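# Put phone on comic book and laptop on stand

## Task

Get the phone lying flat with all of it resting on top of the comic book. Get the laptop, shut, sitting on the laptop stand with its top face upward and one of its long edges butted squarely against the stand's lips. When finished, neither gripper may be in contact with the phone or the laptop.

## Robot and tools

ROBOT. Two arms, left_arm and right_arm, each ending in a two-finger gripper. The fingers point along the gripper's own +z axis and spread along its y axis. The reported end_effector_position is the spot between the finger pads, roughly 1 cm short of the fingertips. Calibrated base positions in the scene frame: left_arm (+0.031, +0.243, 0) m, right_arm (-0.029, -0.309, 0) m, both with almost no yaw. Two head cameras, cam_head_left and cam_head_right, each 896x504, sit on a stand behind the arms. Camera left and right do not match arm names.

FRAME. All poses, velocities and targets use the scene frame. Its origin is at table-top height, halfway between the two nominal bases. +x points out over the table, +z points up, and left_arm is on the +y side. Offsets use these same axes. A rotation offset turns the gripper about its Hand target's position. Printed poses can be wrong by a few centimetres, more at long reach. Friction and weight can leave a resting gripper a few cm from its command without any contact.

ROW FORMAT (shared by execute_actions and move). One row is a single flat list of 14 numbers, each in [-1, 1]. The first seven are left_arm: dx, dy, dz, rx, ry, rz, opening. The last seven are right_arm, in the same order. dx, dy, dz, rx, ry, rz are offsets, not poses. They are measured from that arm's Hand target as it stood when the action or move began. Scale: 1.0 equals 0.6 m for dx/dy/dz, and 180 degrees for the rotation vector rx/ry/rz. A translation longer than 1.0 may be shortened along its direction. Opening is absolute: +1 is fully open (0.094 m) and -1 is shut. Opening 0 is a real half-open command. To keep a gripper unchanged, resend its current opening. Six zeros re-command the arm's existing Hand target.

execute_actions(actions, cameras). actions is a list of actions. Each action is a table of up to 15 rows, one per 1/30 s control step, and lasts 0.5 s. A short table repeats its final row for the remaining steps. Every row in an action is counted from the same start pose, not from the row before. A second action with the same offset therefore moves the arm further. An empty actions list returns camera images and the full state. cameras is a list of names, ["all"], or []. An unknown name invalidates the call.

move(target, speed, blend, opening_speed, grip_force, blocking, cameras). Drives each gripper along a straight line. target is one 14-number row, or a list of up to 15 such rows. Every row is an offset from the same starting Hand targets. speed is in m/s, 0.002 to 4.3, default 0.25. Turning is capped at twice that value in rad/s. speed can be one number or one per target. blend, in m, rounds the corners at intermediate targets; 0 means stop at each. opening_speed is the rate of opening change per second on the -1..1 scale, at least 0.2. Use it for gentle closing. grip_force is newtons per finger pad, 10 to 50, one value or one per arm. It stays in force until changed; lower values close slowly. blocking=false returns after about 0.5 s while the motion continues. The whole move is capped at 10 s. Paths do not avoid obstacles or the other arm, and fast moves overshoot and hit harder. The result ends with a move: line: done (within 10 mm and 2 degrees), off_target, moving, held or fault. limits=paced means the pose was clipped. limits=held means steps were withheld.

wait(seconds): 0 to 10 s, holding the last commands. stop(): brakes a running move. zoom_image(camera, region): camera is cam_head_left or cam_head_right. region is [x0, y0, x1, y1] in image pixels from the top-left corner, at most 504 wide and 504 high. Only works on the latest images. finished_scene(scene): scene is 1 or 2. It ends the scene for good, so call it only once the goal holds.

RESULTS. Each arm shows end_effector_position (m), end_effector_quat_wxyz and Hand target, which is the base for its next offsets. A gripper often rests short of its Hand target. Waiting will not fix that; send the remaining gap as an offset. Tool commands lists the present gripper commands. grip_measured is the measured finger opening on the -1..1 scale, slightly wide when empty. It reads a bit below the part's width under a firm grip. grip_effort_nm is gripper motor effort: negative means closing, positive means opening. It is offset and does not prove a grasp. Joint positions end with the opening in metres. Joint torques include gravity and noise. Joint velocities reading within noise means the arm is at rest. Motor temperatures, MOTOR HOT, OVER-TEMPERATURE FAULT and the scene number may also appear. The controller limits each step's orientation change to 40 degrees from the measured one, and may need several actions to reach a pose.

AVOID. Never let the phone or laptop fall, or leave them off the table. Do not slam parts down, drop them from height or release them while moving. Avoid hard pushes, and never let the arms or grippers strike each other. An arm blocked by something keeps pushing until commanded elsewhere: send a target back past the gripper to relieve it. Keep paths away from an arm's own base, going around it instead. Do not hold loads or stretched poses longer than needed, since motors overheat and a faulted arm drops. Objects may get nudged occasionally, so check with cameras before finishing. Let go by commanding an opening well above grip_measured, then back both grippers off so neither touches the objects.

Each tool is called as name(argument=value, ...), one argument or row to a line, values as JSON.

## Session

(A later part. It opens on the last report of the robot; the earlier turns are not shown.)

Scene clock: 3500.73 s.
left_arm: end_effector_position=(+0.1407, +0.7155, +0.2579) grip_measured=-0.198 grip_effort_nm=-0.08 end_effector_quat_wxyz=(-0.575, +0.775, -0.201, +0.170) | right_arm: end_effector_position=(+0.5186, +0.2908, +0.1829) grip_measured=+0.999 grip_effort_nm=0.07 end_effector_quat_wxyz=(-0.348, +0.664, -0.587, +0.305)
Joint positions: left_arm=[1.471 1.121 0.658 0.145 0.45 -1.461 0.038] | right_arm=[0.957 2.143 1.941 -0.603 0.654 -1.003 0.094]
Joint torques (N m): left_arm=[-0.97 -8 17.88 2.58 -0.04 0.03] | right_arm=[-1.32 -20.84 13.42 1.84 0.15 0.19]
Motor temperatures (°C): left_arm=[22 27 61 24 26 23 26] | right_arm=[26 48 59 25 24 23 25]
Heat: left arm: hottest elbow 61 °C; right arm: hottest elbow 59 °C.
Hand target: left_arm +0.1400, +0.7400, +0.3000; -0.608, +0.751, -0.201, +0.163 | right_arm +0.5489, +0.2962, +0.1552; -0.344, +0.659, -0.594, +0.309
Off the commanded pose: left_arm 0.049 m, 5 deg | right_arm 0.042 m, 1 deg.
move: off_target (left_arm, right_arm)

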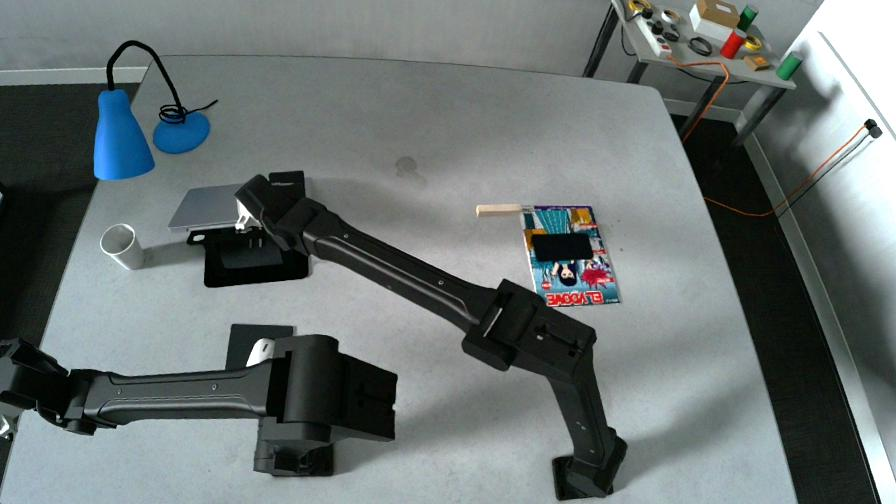

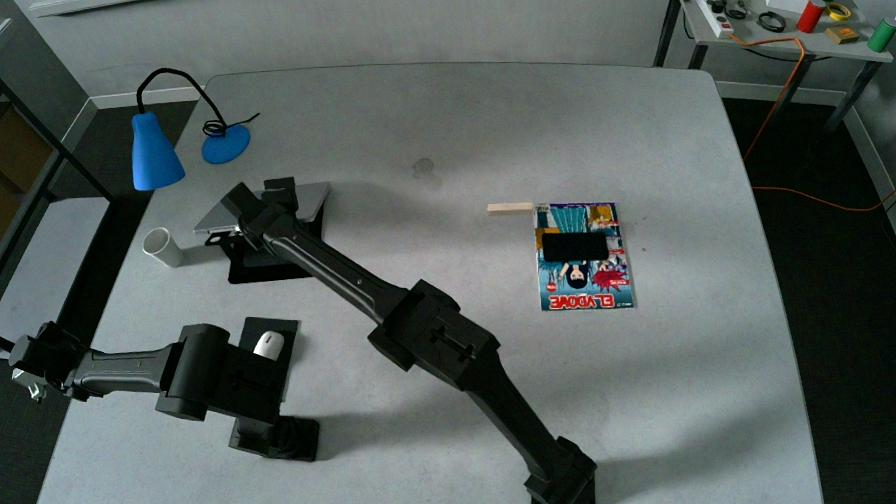

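move(
  target=[
    [0,0,0,0,0,0,-0.2,-0.0833,0,0.02,0,0,0,1.0],
    [0,0,0,0,0,0,-0.2,-0.1167,0,0.1167,0,0,0,1.0],
    [0,0,0,0,0,0,-0.2,-0.25,-0.2667,0.1167,0,0,0,1.0],
  ],
  speed=[0.1,0.2,0.35],
  blend=[0.003,0.02,0],
  cameras=["cam_head_left", "cam_head_right"],
)

zoom_image(
  camera="cam_head_left",
  region=[150, 165, 330, 285],
)

zoom_image(
  camera="cam_head_right",
  region=[180, 165, 350, 285],
)

Scene clock: 3520.80 s.
left_arm: end_effector_position=(+0.1407, +0.7155, +0.2579) grip_measured=-0.198 grip_effort_nm=-0.08 end_effector_quat_wxyz=(-0.575, +0.775, -0.201, +0.170) | right_arm: end_effector_position=(+0.3947, +0.1429, +0.2235) grip_measured=+0.999 grip_effort_nm=0.07 end_effector_quat_wxyz=(-0.340, +0.663, -0.592, +0.308)
Joint positions: left_arm=[1.471 1.121 0.658 0.145 0.45 -1.461 0.038] | right_arm=[0.993 1.626 1.292 -0.513 0.687 -0.955 0.094]
Joint torques (N m): left_arm=[-1.55 -7.94 17.95 2.59 -0.07 -0.06] | right_arm=[-0.32 -19.43 7.87 1.65 0.22 0.11]
Motor temperatures (°C): left_arm=[22 27 61 24 26 23 26] | right_arm=[26 50 60 25 24 23 25]
Heat: left arm: hottest elbow 61 °C; right arm: hottest elbow 60 °C.
Hand target: left_arm +0.1400, +0.7400, +0.3000; -0.608, +0.751, -0.201, +0.163 | right_arm +0.3990, +0.1361, +0.2252; -0.343, +0.659, -0.594, +0.309
Off the commanded pose: left_arm 0.049 m, 5 deg | right_arm 0.008 m, 1 deg.
move: off_target (left_arm)

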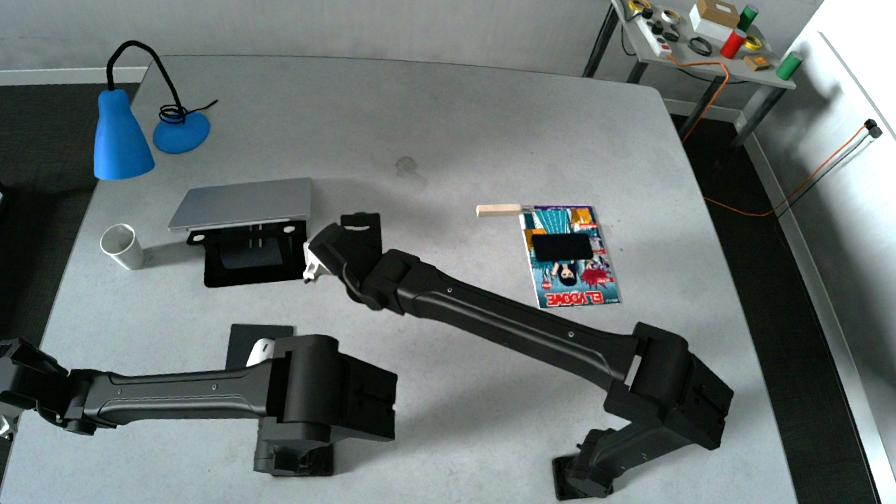

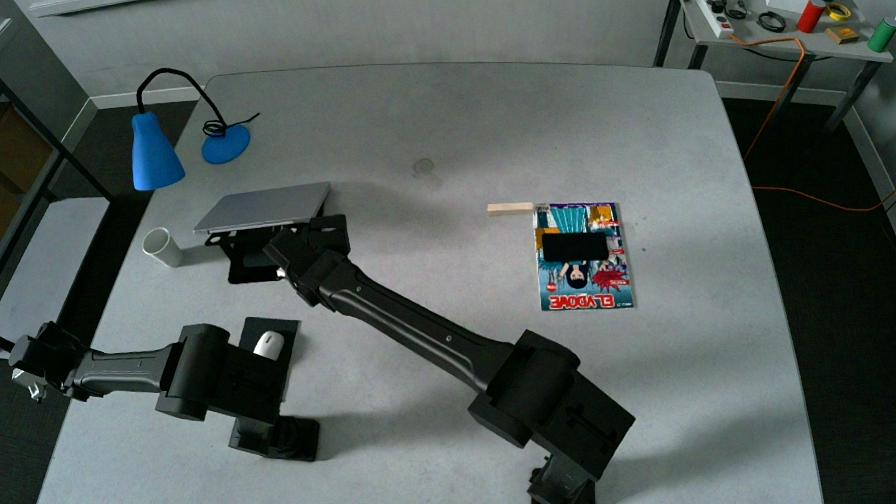

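Scaled by 2.800.

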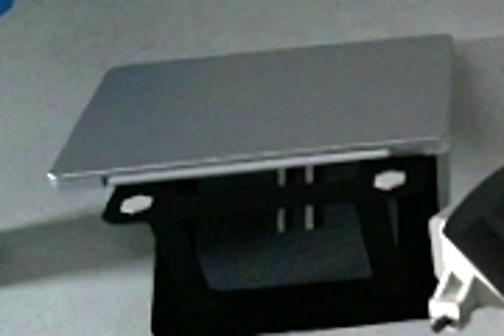

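Scaled by 2.965.

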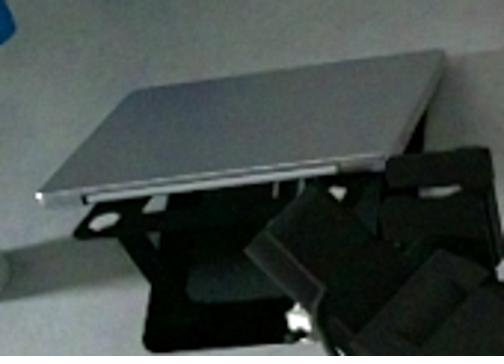

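zoom_image(
  camera="cam_head_left",
  region=[180, 165, 320, 205],
)

zoom_image(
  camera="cam_head_right",
  region=[210, 170, 340, 210],
)

Scaled by 3.600.

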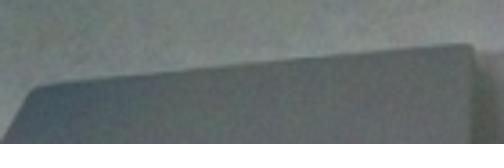

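Scaled by 3.877.

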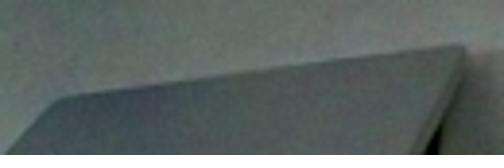

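move(
  target=[0,0,0,0,0,0,-0.2,0.0883,0.415,0.0413,0,0,0,1.0],
  speed=0.3,
  cameras=[],
)

Scene clock: 3581.83 s.
left_arm: end_effector_position=(+0.1407, +0.7155, +0.2579) grip_measured=-0.198 grip_effort_nm=-0.08 end_effector_quat_wxyz=(-0.575, +0.775, -0.201, +0.170) | right_arm: end_effector_position=(+0.4510, +0.3716, +0.2463) grip_measured=+0.999 grip_effort_nm=0.07 end_effector_quat_wxyz=(-0.334, +0.664, -0.591, +0.313)
Joint positions: left_arm=[1.471 1.121 0.658 0.145 0.45 -1.461 0.038] | right_arm=[1.097 2.302 2.407 -1.038 0.761 -0.848 0.094]
Joint torques (N m): left_arm=[-0.91 -8.23 17.98 2.52 -0.11 -0.02] | right_arm=[0.97 -25.93 14.06 0.68 0.42 0.29]
Motor temperatures (°C): left_arm=[22 27 62 24 26 23 26] | right_arm=[26 46 55 25 24 23 25]
Heat: left arm: hottest elbow 62 °C; right arm: hottest elbow 55 °C.
Hand target: left_arm +0.1400, +0.7400, +0.3000; -0.608, +0.751, -0.201, +0.163 | right_arm +0.4519, +0.3851, +0.2501; -0.343, +0.659, -0.594, +0.309
Off the commanded pose: left_arm 0.049 m, 5 deg | right_arm 0.014 m, 1 deg.
move: off_target (left_arm, right_arm)
No camera images: "cameras" was empty.

move(
  target=[
    [0,0,0,0,0,0,-0.2,0.05,0.005,-0.075,0,0,0,1.0],
    [0,0,0,0,0,0,-0.2,0.05,0.005,-0.1233,0,0,0,1.0],
  ],
  speed=[0.12,0.06],
  blend=[0.003,0],
  cameras=["cam_head_left", "cam_head_right"],
)

zoom_image(
  camera="cam_head_left",
  region=[150, 165, 330, 285],
)

zoom_image(
  camera="cam_head_right",
  region=[180, 165, 350, 285],
)

Scene clock: 3586.60 s.
left_arm: end_effector_position=(+0.1407, +0.7155, +0.2579) grip_measured=-0.198 grip_effort_nm=-0.08 end_effector_quat_wxyz=(-0.575, +0.775, -0.201, +0.170) | right_arm: end_effector_position=(+0.4732, +0.3891, +0.2087) grip_measured=+0.999 grip_effort_nm=0.07 end_effector_quat_wxyz=(-0.359, +0.652, -0.595, +0.304)
Joint positions: left_arm=[1.471 1.121 0.658 0.145 0.45 -1.461 0.038] | right_arm=[1.08 2.363 2.399 -0.9 0.746 -0.864 0.094]
Joint torques (N m): left_arm=[-0.79 -8.35 17.87 2.61 -0.06 -0.02] | right_arm=[-0.09 -27.22 8.34 1.63 0.25 0.14]
Motor temperatures (°C): left_arm=[22 27 62 24 26 23 26] | right_arm=[26 47 55 25 24 23 25]
Heat: left arm: hottest elbow 62 °C; right arm: hottest elbow 55 °C.
Hand target: left_arm +0.1400, +0.7400, +0.3000; -0.608, +0.751, -0.201, +0.163 | right_arm +0.4818, +0.3881, +0.1759; -0.343, +0.659, -0.594, +0.309
Off the commanded pose: left_arm 0.049 m, 5 deg | right_arm 0.034 m, 2 deg.
move: off_target (left_arm, right_arm)

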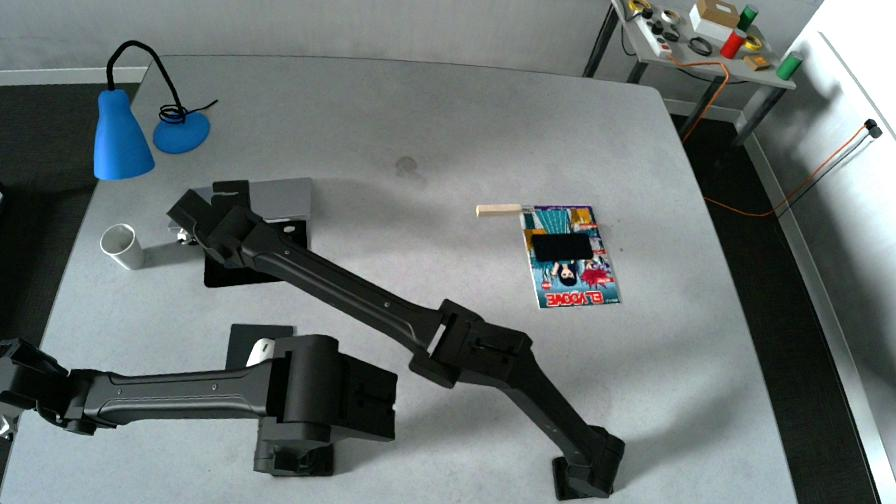

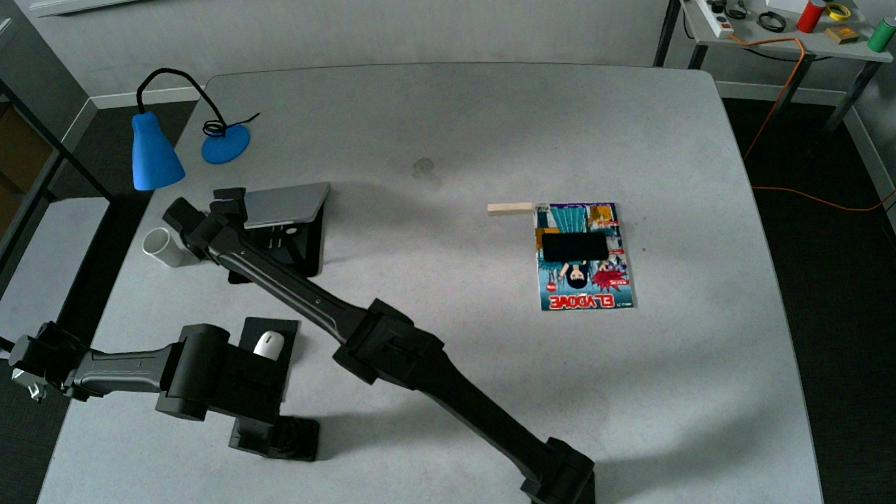

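Scaled by 2.800.

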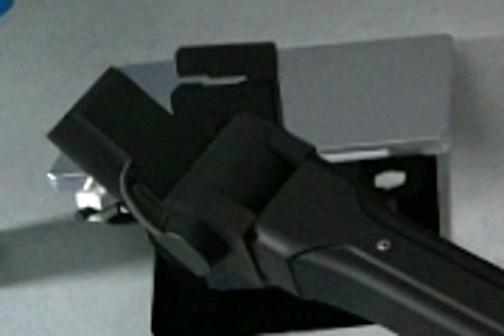

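Scaled by 2.965.

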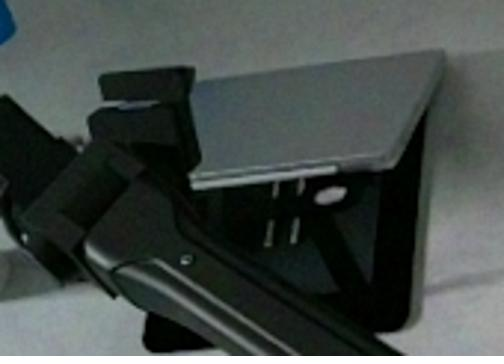

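move(
  target=[0,0,0,0,0,0,-0.2,0.0167,-0.0333,-0.0333,0,0,0,1.0],
  speed=0.1,
  cameras=[],
)

Scene clock: 3608.13 s.
left_arm: end_effector_position=(+0.1407, +0.7155, +0.2579) grip_measured=-0.198 grip_effort_nm=-0.08 end_effector_quat_wxyz=(-0.575, +0.775, -0.201, +0.170) | right_arm: end_effector_position=(+0.4881, +0.3763, +0.1890) grip_measured=+0.999 grip_effort_nm=0.07 end_effector_quat_wxyz=(-0.366, +0.647, -0.595, +0.305)
Joint positions: left_arm=[1.471 1.121 0.658 0.145 0.45 -1.461 0.038] | right_arm=[1.056 2.33 2.278 -0.775 0.735 -0.891 0.094]
Joint torques (N m): left_arm=[-0.97 -7.88 18 2.86 -0.11 -0.06] | right_arm=[-0.15 -28.22 6.83 1.09 0.08 0.2]
Motor temperatures (°C): left_arm=[22 27 62 24 26 23 26] | right_arm=[26 52 55 25 24 23 25]
Heat: left arm: hottest elbow 62 °C; right arm: hottest elbow 55 °C.
Hand target: left_arm +0.1400, +0.7400, +0.3000; -0.608, +0.751, -0.201, +0.163 | right_arm +0.4920, +0.3680, +0.1560; -0.343, +0.659, -0.594, +0.309
Off the commanded pose: left_arm 0.049 m, 5 deg | right_arm 0.034 m, 3 deg.
move: off_target (left_arm, right_arm)
No camera images: "cameras" was empty.

move(
  target=[0,0,0,0,0,0,-0.2,0.05,0.0067,-0.0067,0,0,0,1.0],
  speed=0.05,
  cameras=["cam_head_left", "cam_head_right"],
)

zoom_image(
  camera="cam_head_left",
  region=[150, 165, 330, 285],
)

zoom_image(
  camera="cam_head_right",
  region=[180, 165, 350, 285],
)

Scene clock: 3618.77 s.
left_arm: end_effector_position=(+0.1407, +0.7155, +0.2579) grip_measured=-0.198 grip_effort_nm=-0.08 end_effector_quat_wxyz=(-0.575, +0.775, -0.201, +0.170) | right_arm: end_effector_position=(+0.5054, +0.3667, +0.1857) grip_measured=+0.999 grip_effort_nm=0.07 end_effector_quat_wxyz=(-0.358, +0.656, -0.590, +0.306)
Joint positions: left_arm=[1.471 1.121 0.658 0.145 0.45 -1.461 0.038] | right_arm=[1.029 2.336 2.285 -0.775 0.71 -0.929 0.094]
Joint torques (N m): left_arm=[-0.38 -8.47 17.94 2.62 -0.09 -0.01] | right_arm=[-0.32 -24.23 13 0.92 0.2 0.2]
Motor temperatures (°C): left_arm=[22 27 62 24 26 23 26] | right_arm=[26 54 54 25 24 23 25]
Heat: left arm: hottest elbow 62 °C; right arm: hottest shoulder 54 °C.
Hand target: left_arm +0.1400, +0.7400, +0.3000; -0.608, +0.751, -0.201, +0.163 | right_arm +0.5219, +0.3722, +0.1519; -0.343, +0.659, -0.594, +0.309
Off the commanded pose: left_arm 0.049 m, 5 deg | right_arm 0.038 m, 2 deg.
move: off_target (left_arm, right_arm)

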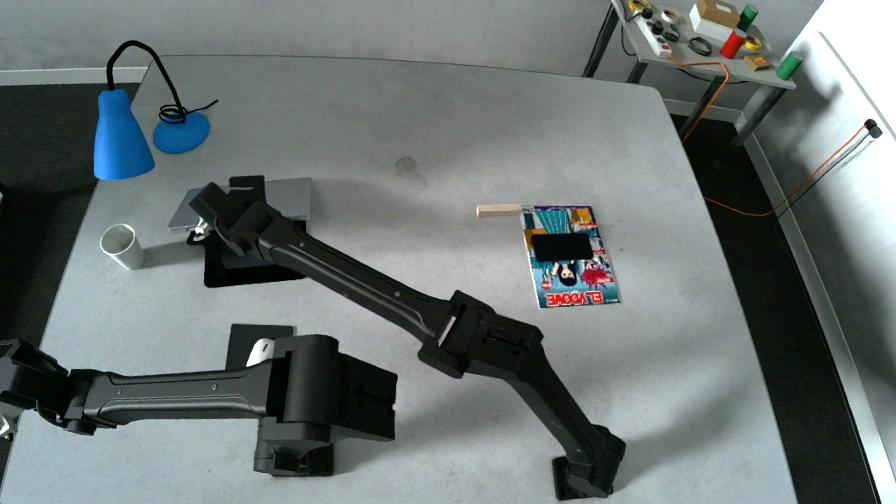

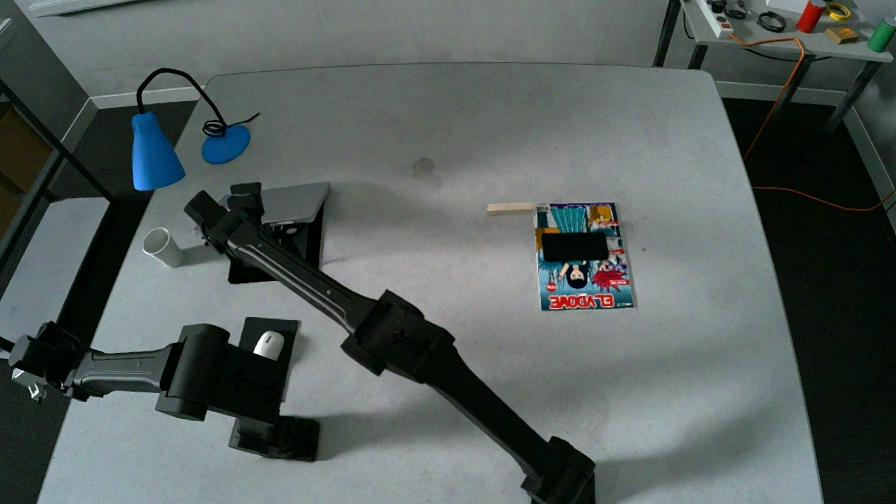

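Scaled by 2.800.

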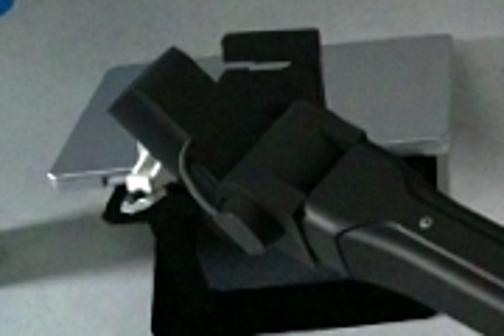

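Scaled by 2.965.

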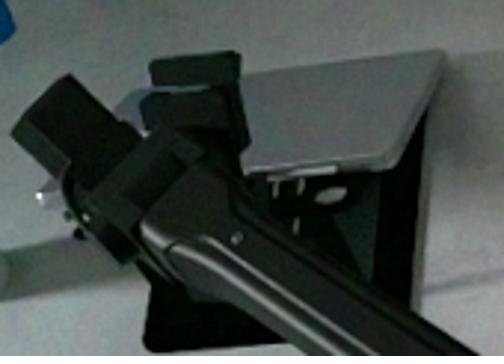

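move(
  target=[0,0,0,0,0,0,-0.2,0.025,0.0,-0.01,0,0,0,1.0],
  speed=0.05,
  cameras=["cam_head_left", "cam_head_right"],
)

zoom_image(
  camera="cam_head_left",
  region=[150, 165, 330, 285],
)

zoom_image(
  camera="cam_head_right",
  region=[180, 165, 350, 285],
)

Scene clock: 3623.67 s.
left_arm: end_effector_position=(+0.1407, +0.7155, +0.2579) grip_measured=-0.198 grip_effort_nm=-0.08 end_effector_quat_wxyz=(-0.575, +0.775, -0.201, +0.170) | right_arm: end_effector_position=(+0.5067, +0.3687, +0.1853) grip_measured=+0.999 grip_effort_nm=0.07 end_effector_quat_wxyz=(-0.354, +0.663, -0.584, +0.307)
Joint positions: left_arm=[1.471 1.121 0.658 0.145 0.45 -1.461 0.038] | right_arm=[1.029 2.345 2.301 -0.783 0.706 -0.95 0.094]
Joint torques (N m): left_arm=[-1.14 -7.53 17.76 2.51 -0.05 -0.05] | right_arm=[-1.38 -23.18 13.63 1.48 -0.01 0.27]
Motor temperatures (°C): left_arm=[22 27 62 24 26 23 26] | right_arm=[26 53 54 25 24 23 25]
Heat: left arm: hottest elbow 62 °C; right arm: hottest elbow 54 °C.
Hand target: left_arm +0.1400, +0.7400, +0.3000; -0.608, +0.751, -0.201, +0.163 | right_arm +0.5370, +0.3721, +0.1459; -0.343, +0.659, -0.594, +0.309
Off the commanded pose: left_arm 0.049 m, 5 deg | right_arm 0.050 m, 2 deg.
move: off_target (left_arm, right_arm)

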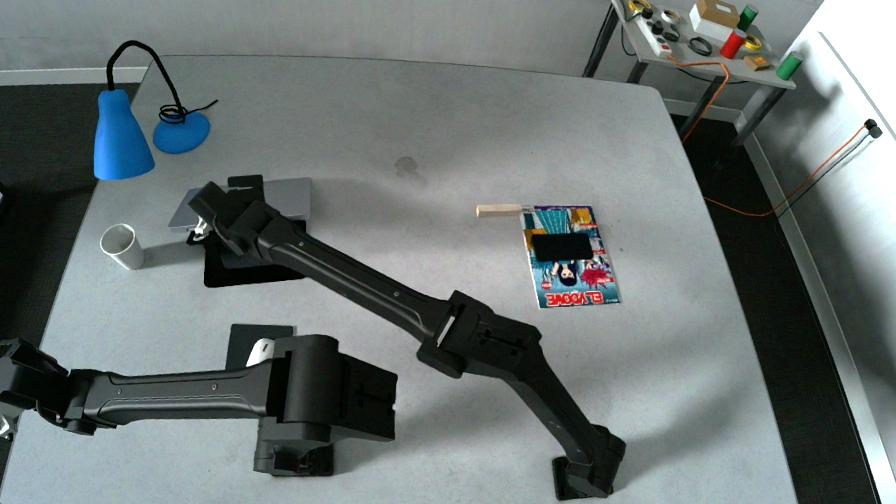

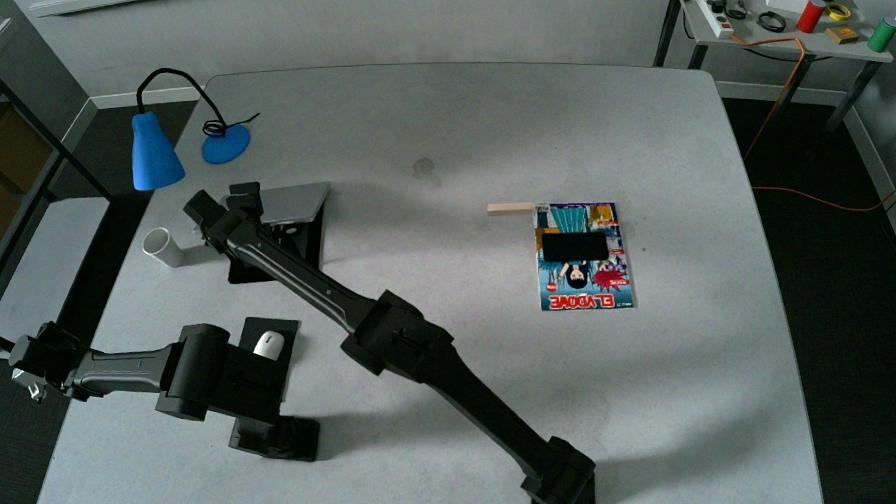

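Scaled by 2.800.

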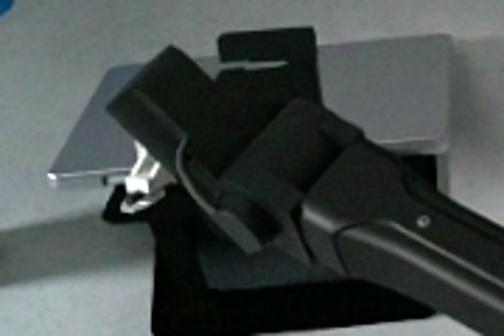

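Scaled by 2.965.

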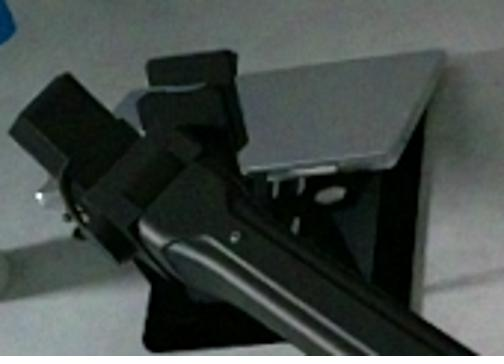

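move(
  target=[0,0,0,0,0,0,-0.2,0.0283,0.0,-0.0083,0,0,0,1.0],
  speed=0.05,
  cameras=["cam_head_left", "cam_head_right"],
)

zoom_image(
  camera="cam_head_left",
  region=[150, 165, 330, 285],
)

zoom_image(
  camera="cam_head_right",
  region=[180, 165, 350, 285],
)

Scene clock: 3630.50 s.
left_arm: end_effector_position=(+0.1407, +0.7155, +0.2579) grip_measured=-0.198 grip_effort_nm=-0.08 end_effector_quat_wxyz=(-0.575, +0.775, -0.201, +0.170) | right_arm: end_effector_position=(+0.5139, +0.3733, +0.1855) grip_measured=+0.999 grip_effort_nm=0.06 end_effector_quat_wxyz=(-0.356, +0.667, -0.579, +0.305)
Joint positions: left_arm=[1.471 1.121 0.658 0.145 0.45 -1.461 0.038] | right_arm=[1.022 2.37 2.347 -0.793 0.693 -0.97 0.094]
Joint torques (N m): left_arm=[-0.79 -7.12 17.95 2.28 -0.09 0.01] | right_arm=[-2.26 -22.59 13.67 1.76 0.04 0.27]
Motor temperatures (°C): left_arm=[22 27 62 24 26 23 26] | right_arm=[26 52 54 25 24 23 25]
Heat: left arm: hottest elbow 62 °C; right arm: hottest elbow 54 °C.
Hand target: left_arm +0.1400, +0.7400, +0.3000; -0.608, +0.751, -0.201, +0.163 | right_arm +0.5539, +0.3721, +0.1410; -0.343, +0.659, -0.594, +0.309
Off the commanded pose: left_arm 0.049 m, 5 deg | right_arm 0.060 m, 2 deg.
move: off_target (left_arm, right_arm)

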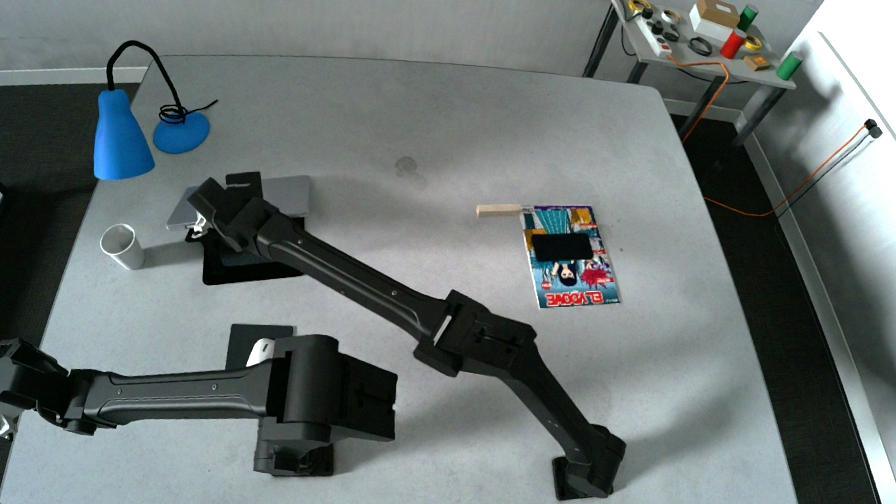

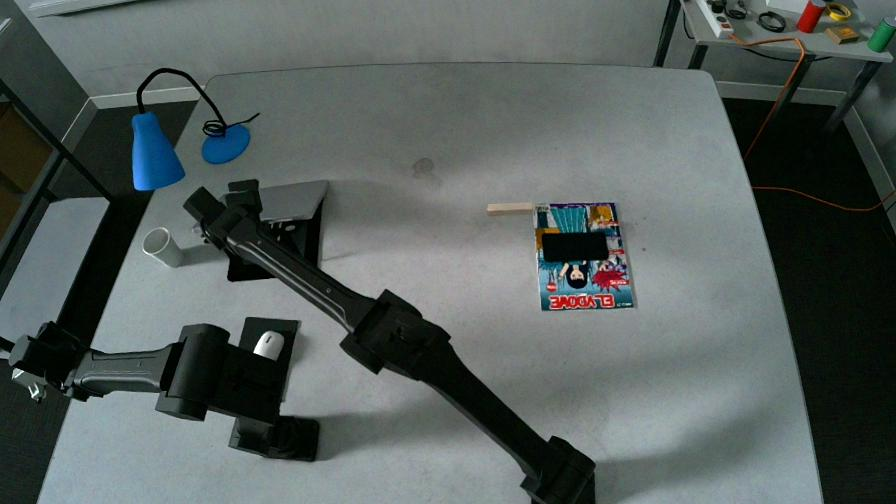

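Scaled by 2.800.

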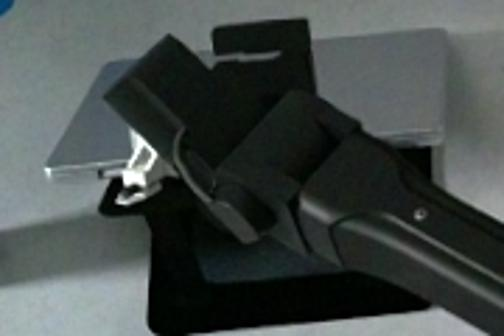

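Scaled by 2.965.

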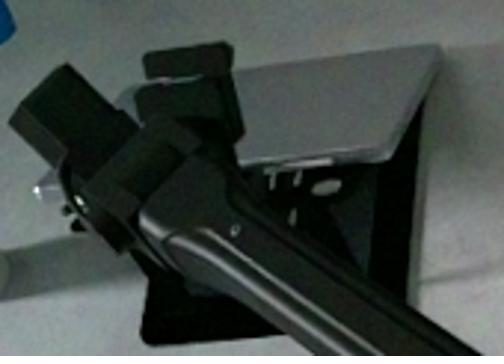

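move(
  target=[
    [0,0,0,0,0,0,-0.2,-0.11,0,0.0667,0,0,0,1.0],
    [0,0,0,0,0,0,-0.2,-0.19,0,0.19,0,0,0,1.0],
    [0,0,0,0,0,0,-0.2,-0.34,-0.4,0.19,0,0,0,1.0],
  ],
  speed=[0.12,0.2,0.35],
  blend=[0.003,0.02,0],
  cameras=["cam_head_left", "cam_head_right"],
)

zoom_image(
  camera="cam_head_left",
  region=[150, 165, 330, 285],
)

zoom_image(
  camera="cam_head_right",
  region=[180, 165, 350, 285],
)

Scene clock: 3639.90 s.
left_arm: end_effector_position=(+0.1407, +0.7155, +0.2579) grip_measured=-0.198 grip_effort_nm=-0.08 end_effector_quat_wxyz=(-0.575, +0.775, -0.201, +0.170) | right_arm: end_effector_position=(+0.3467, +0.1372, +0.2549) grip_measured=+0.999 grip_effort_nm=0.05 end_effector_quat_wxyz=(-0.341, +0.661, -0.593, +0.309)
Joint positions: left_arm=[1.471 1.121 0.658 0.145 0.45 -1.461 0.038] | right_arm=[1.069 1.534 1.274 -0.637 0.739 -0.876 0.094]
Joint torques (N m): left_arm=[-1.61 -7.36 17.77 2.51 -0.07 0] | right_arm=[-0.15 -18.14 7.91 1.59 0.26 0.1]
Motor temperatures (°C): left_arm=[22 27 62 24 26 23 26] | right_arm=[26 51 55 25 24 23 25]
Heat: left arm: hottest elbow 62 °C; right arm: hottest elbow 55 °C.
Hand target: left_arm +0.1400, +0.7400, +0.3000; -0.608, +0.751, -0.201, +0.163 | right_arm +0.3500, +0.1320, +0.2550; -0.343, +0.659, -0.594, +0.309
Off the commanded pose: left_arm 0.049 m, 5 deg | right_arm 0.006 m, 0 deg.
move: off_target (left_arm)

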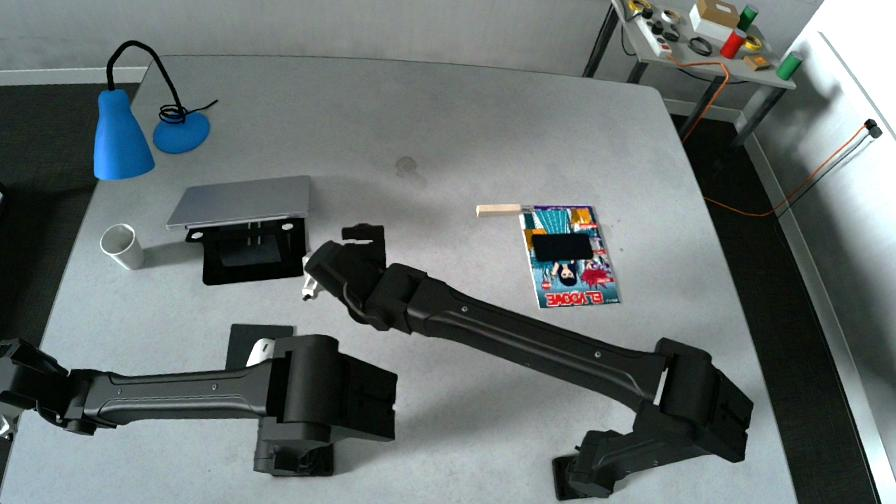

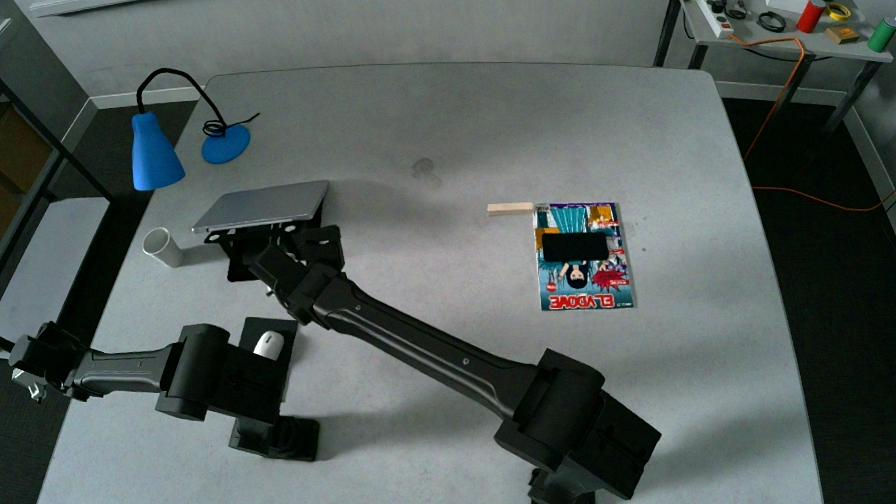

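Scaled by 2.800.

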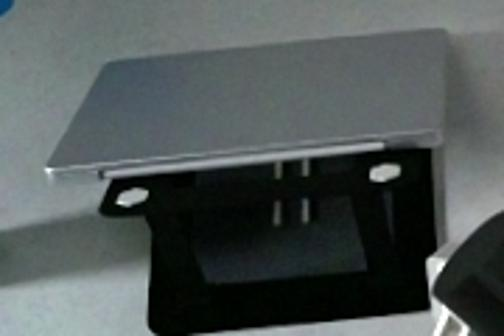

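Scaled by 2.965.

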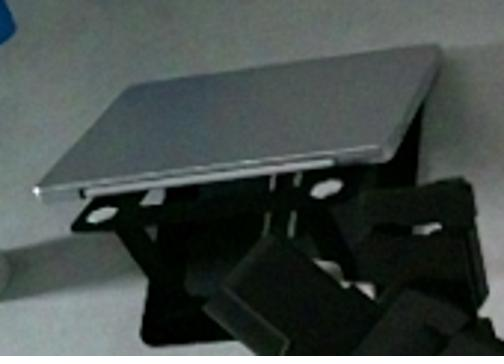

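finished_scene(
  scene=1,
)

The scene is finished: the task was done.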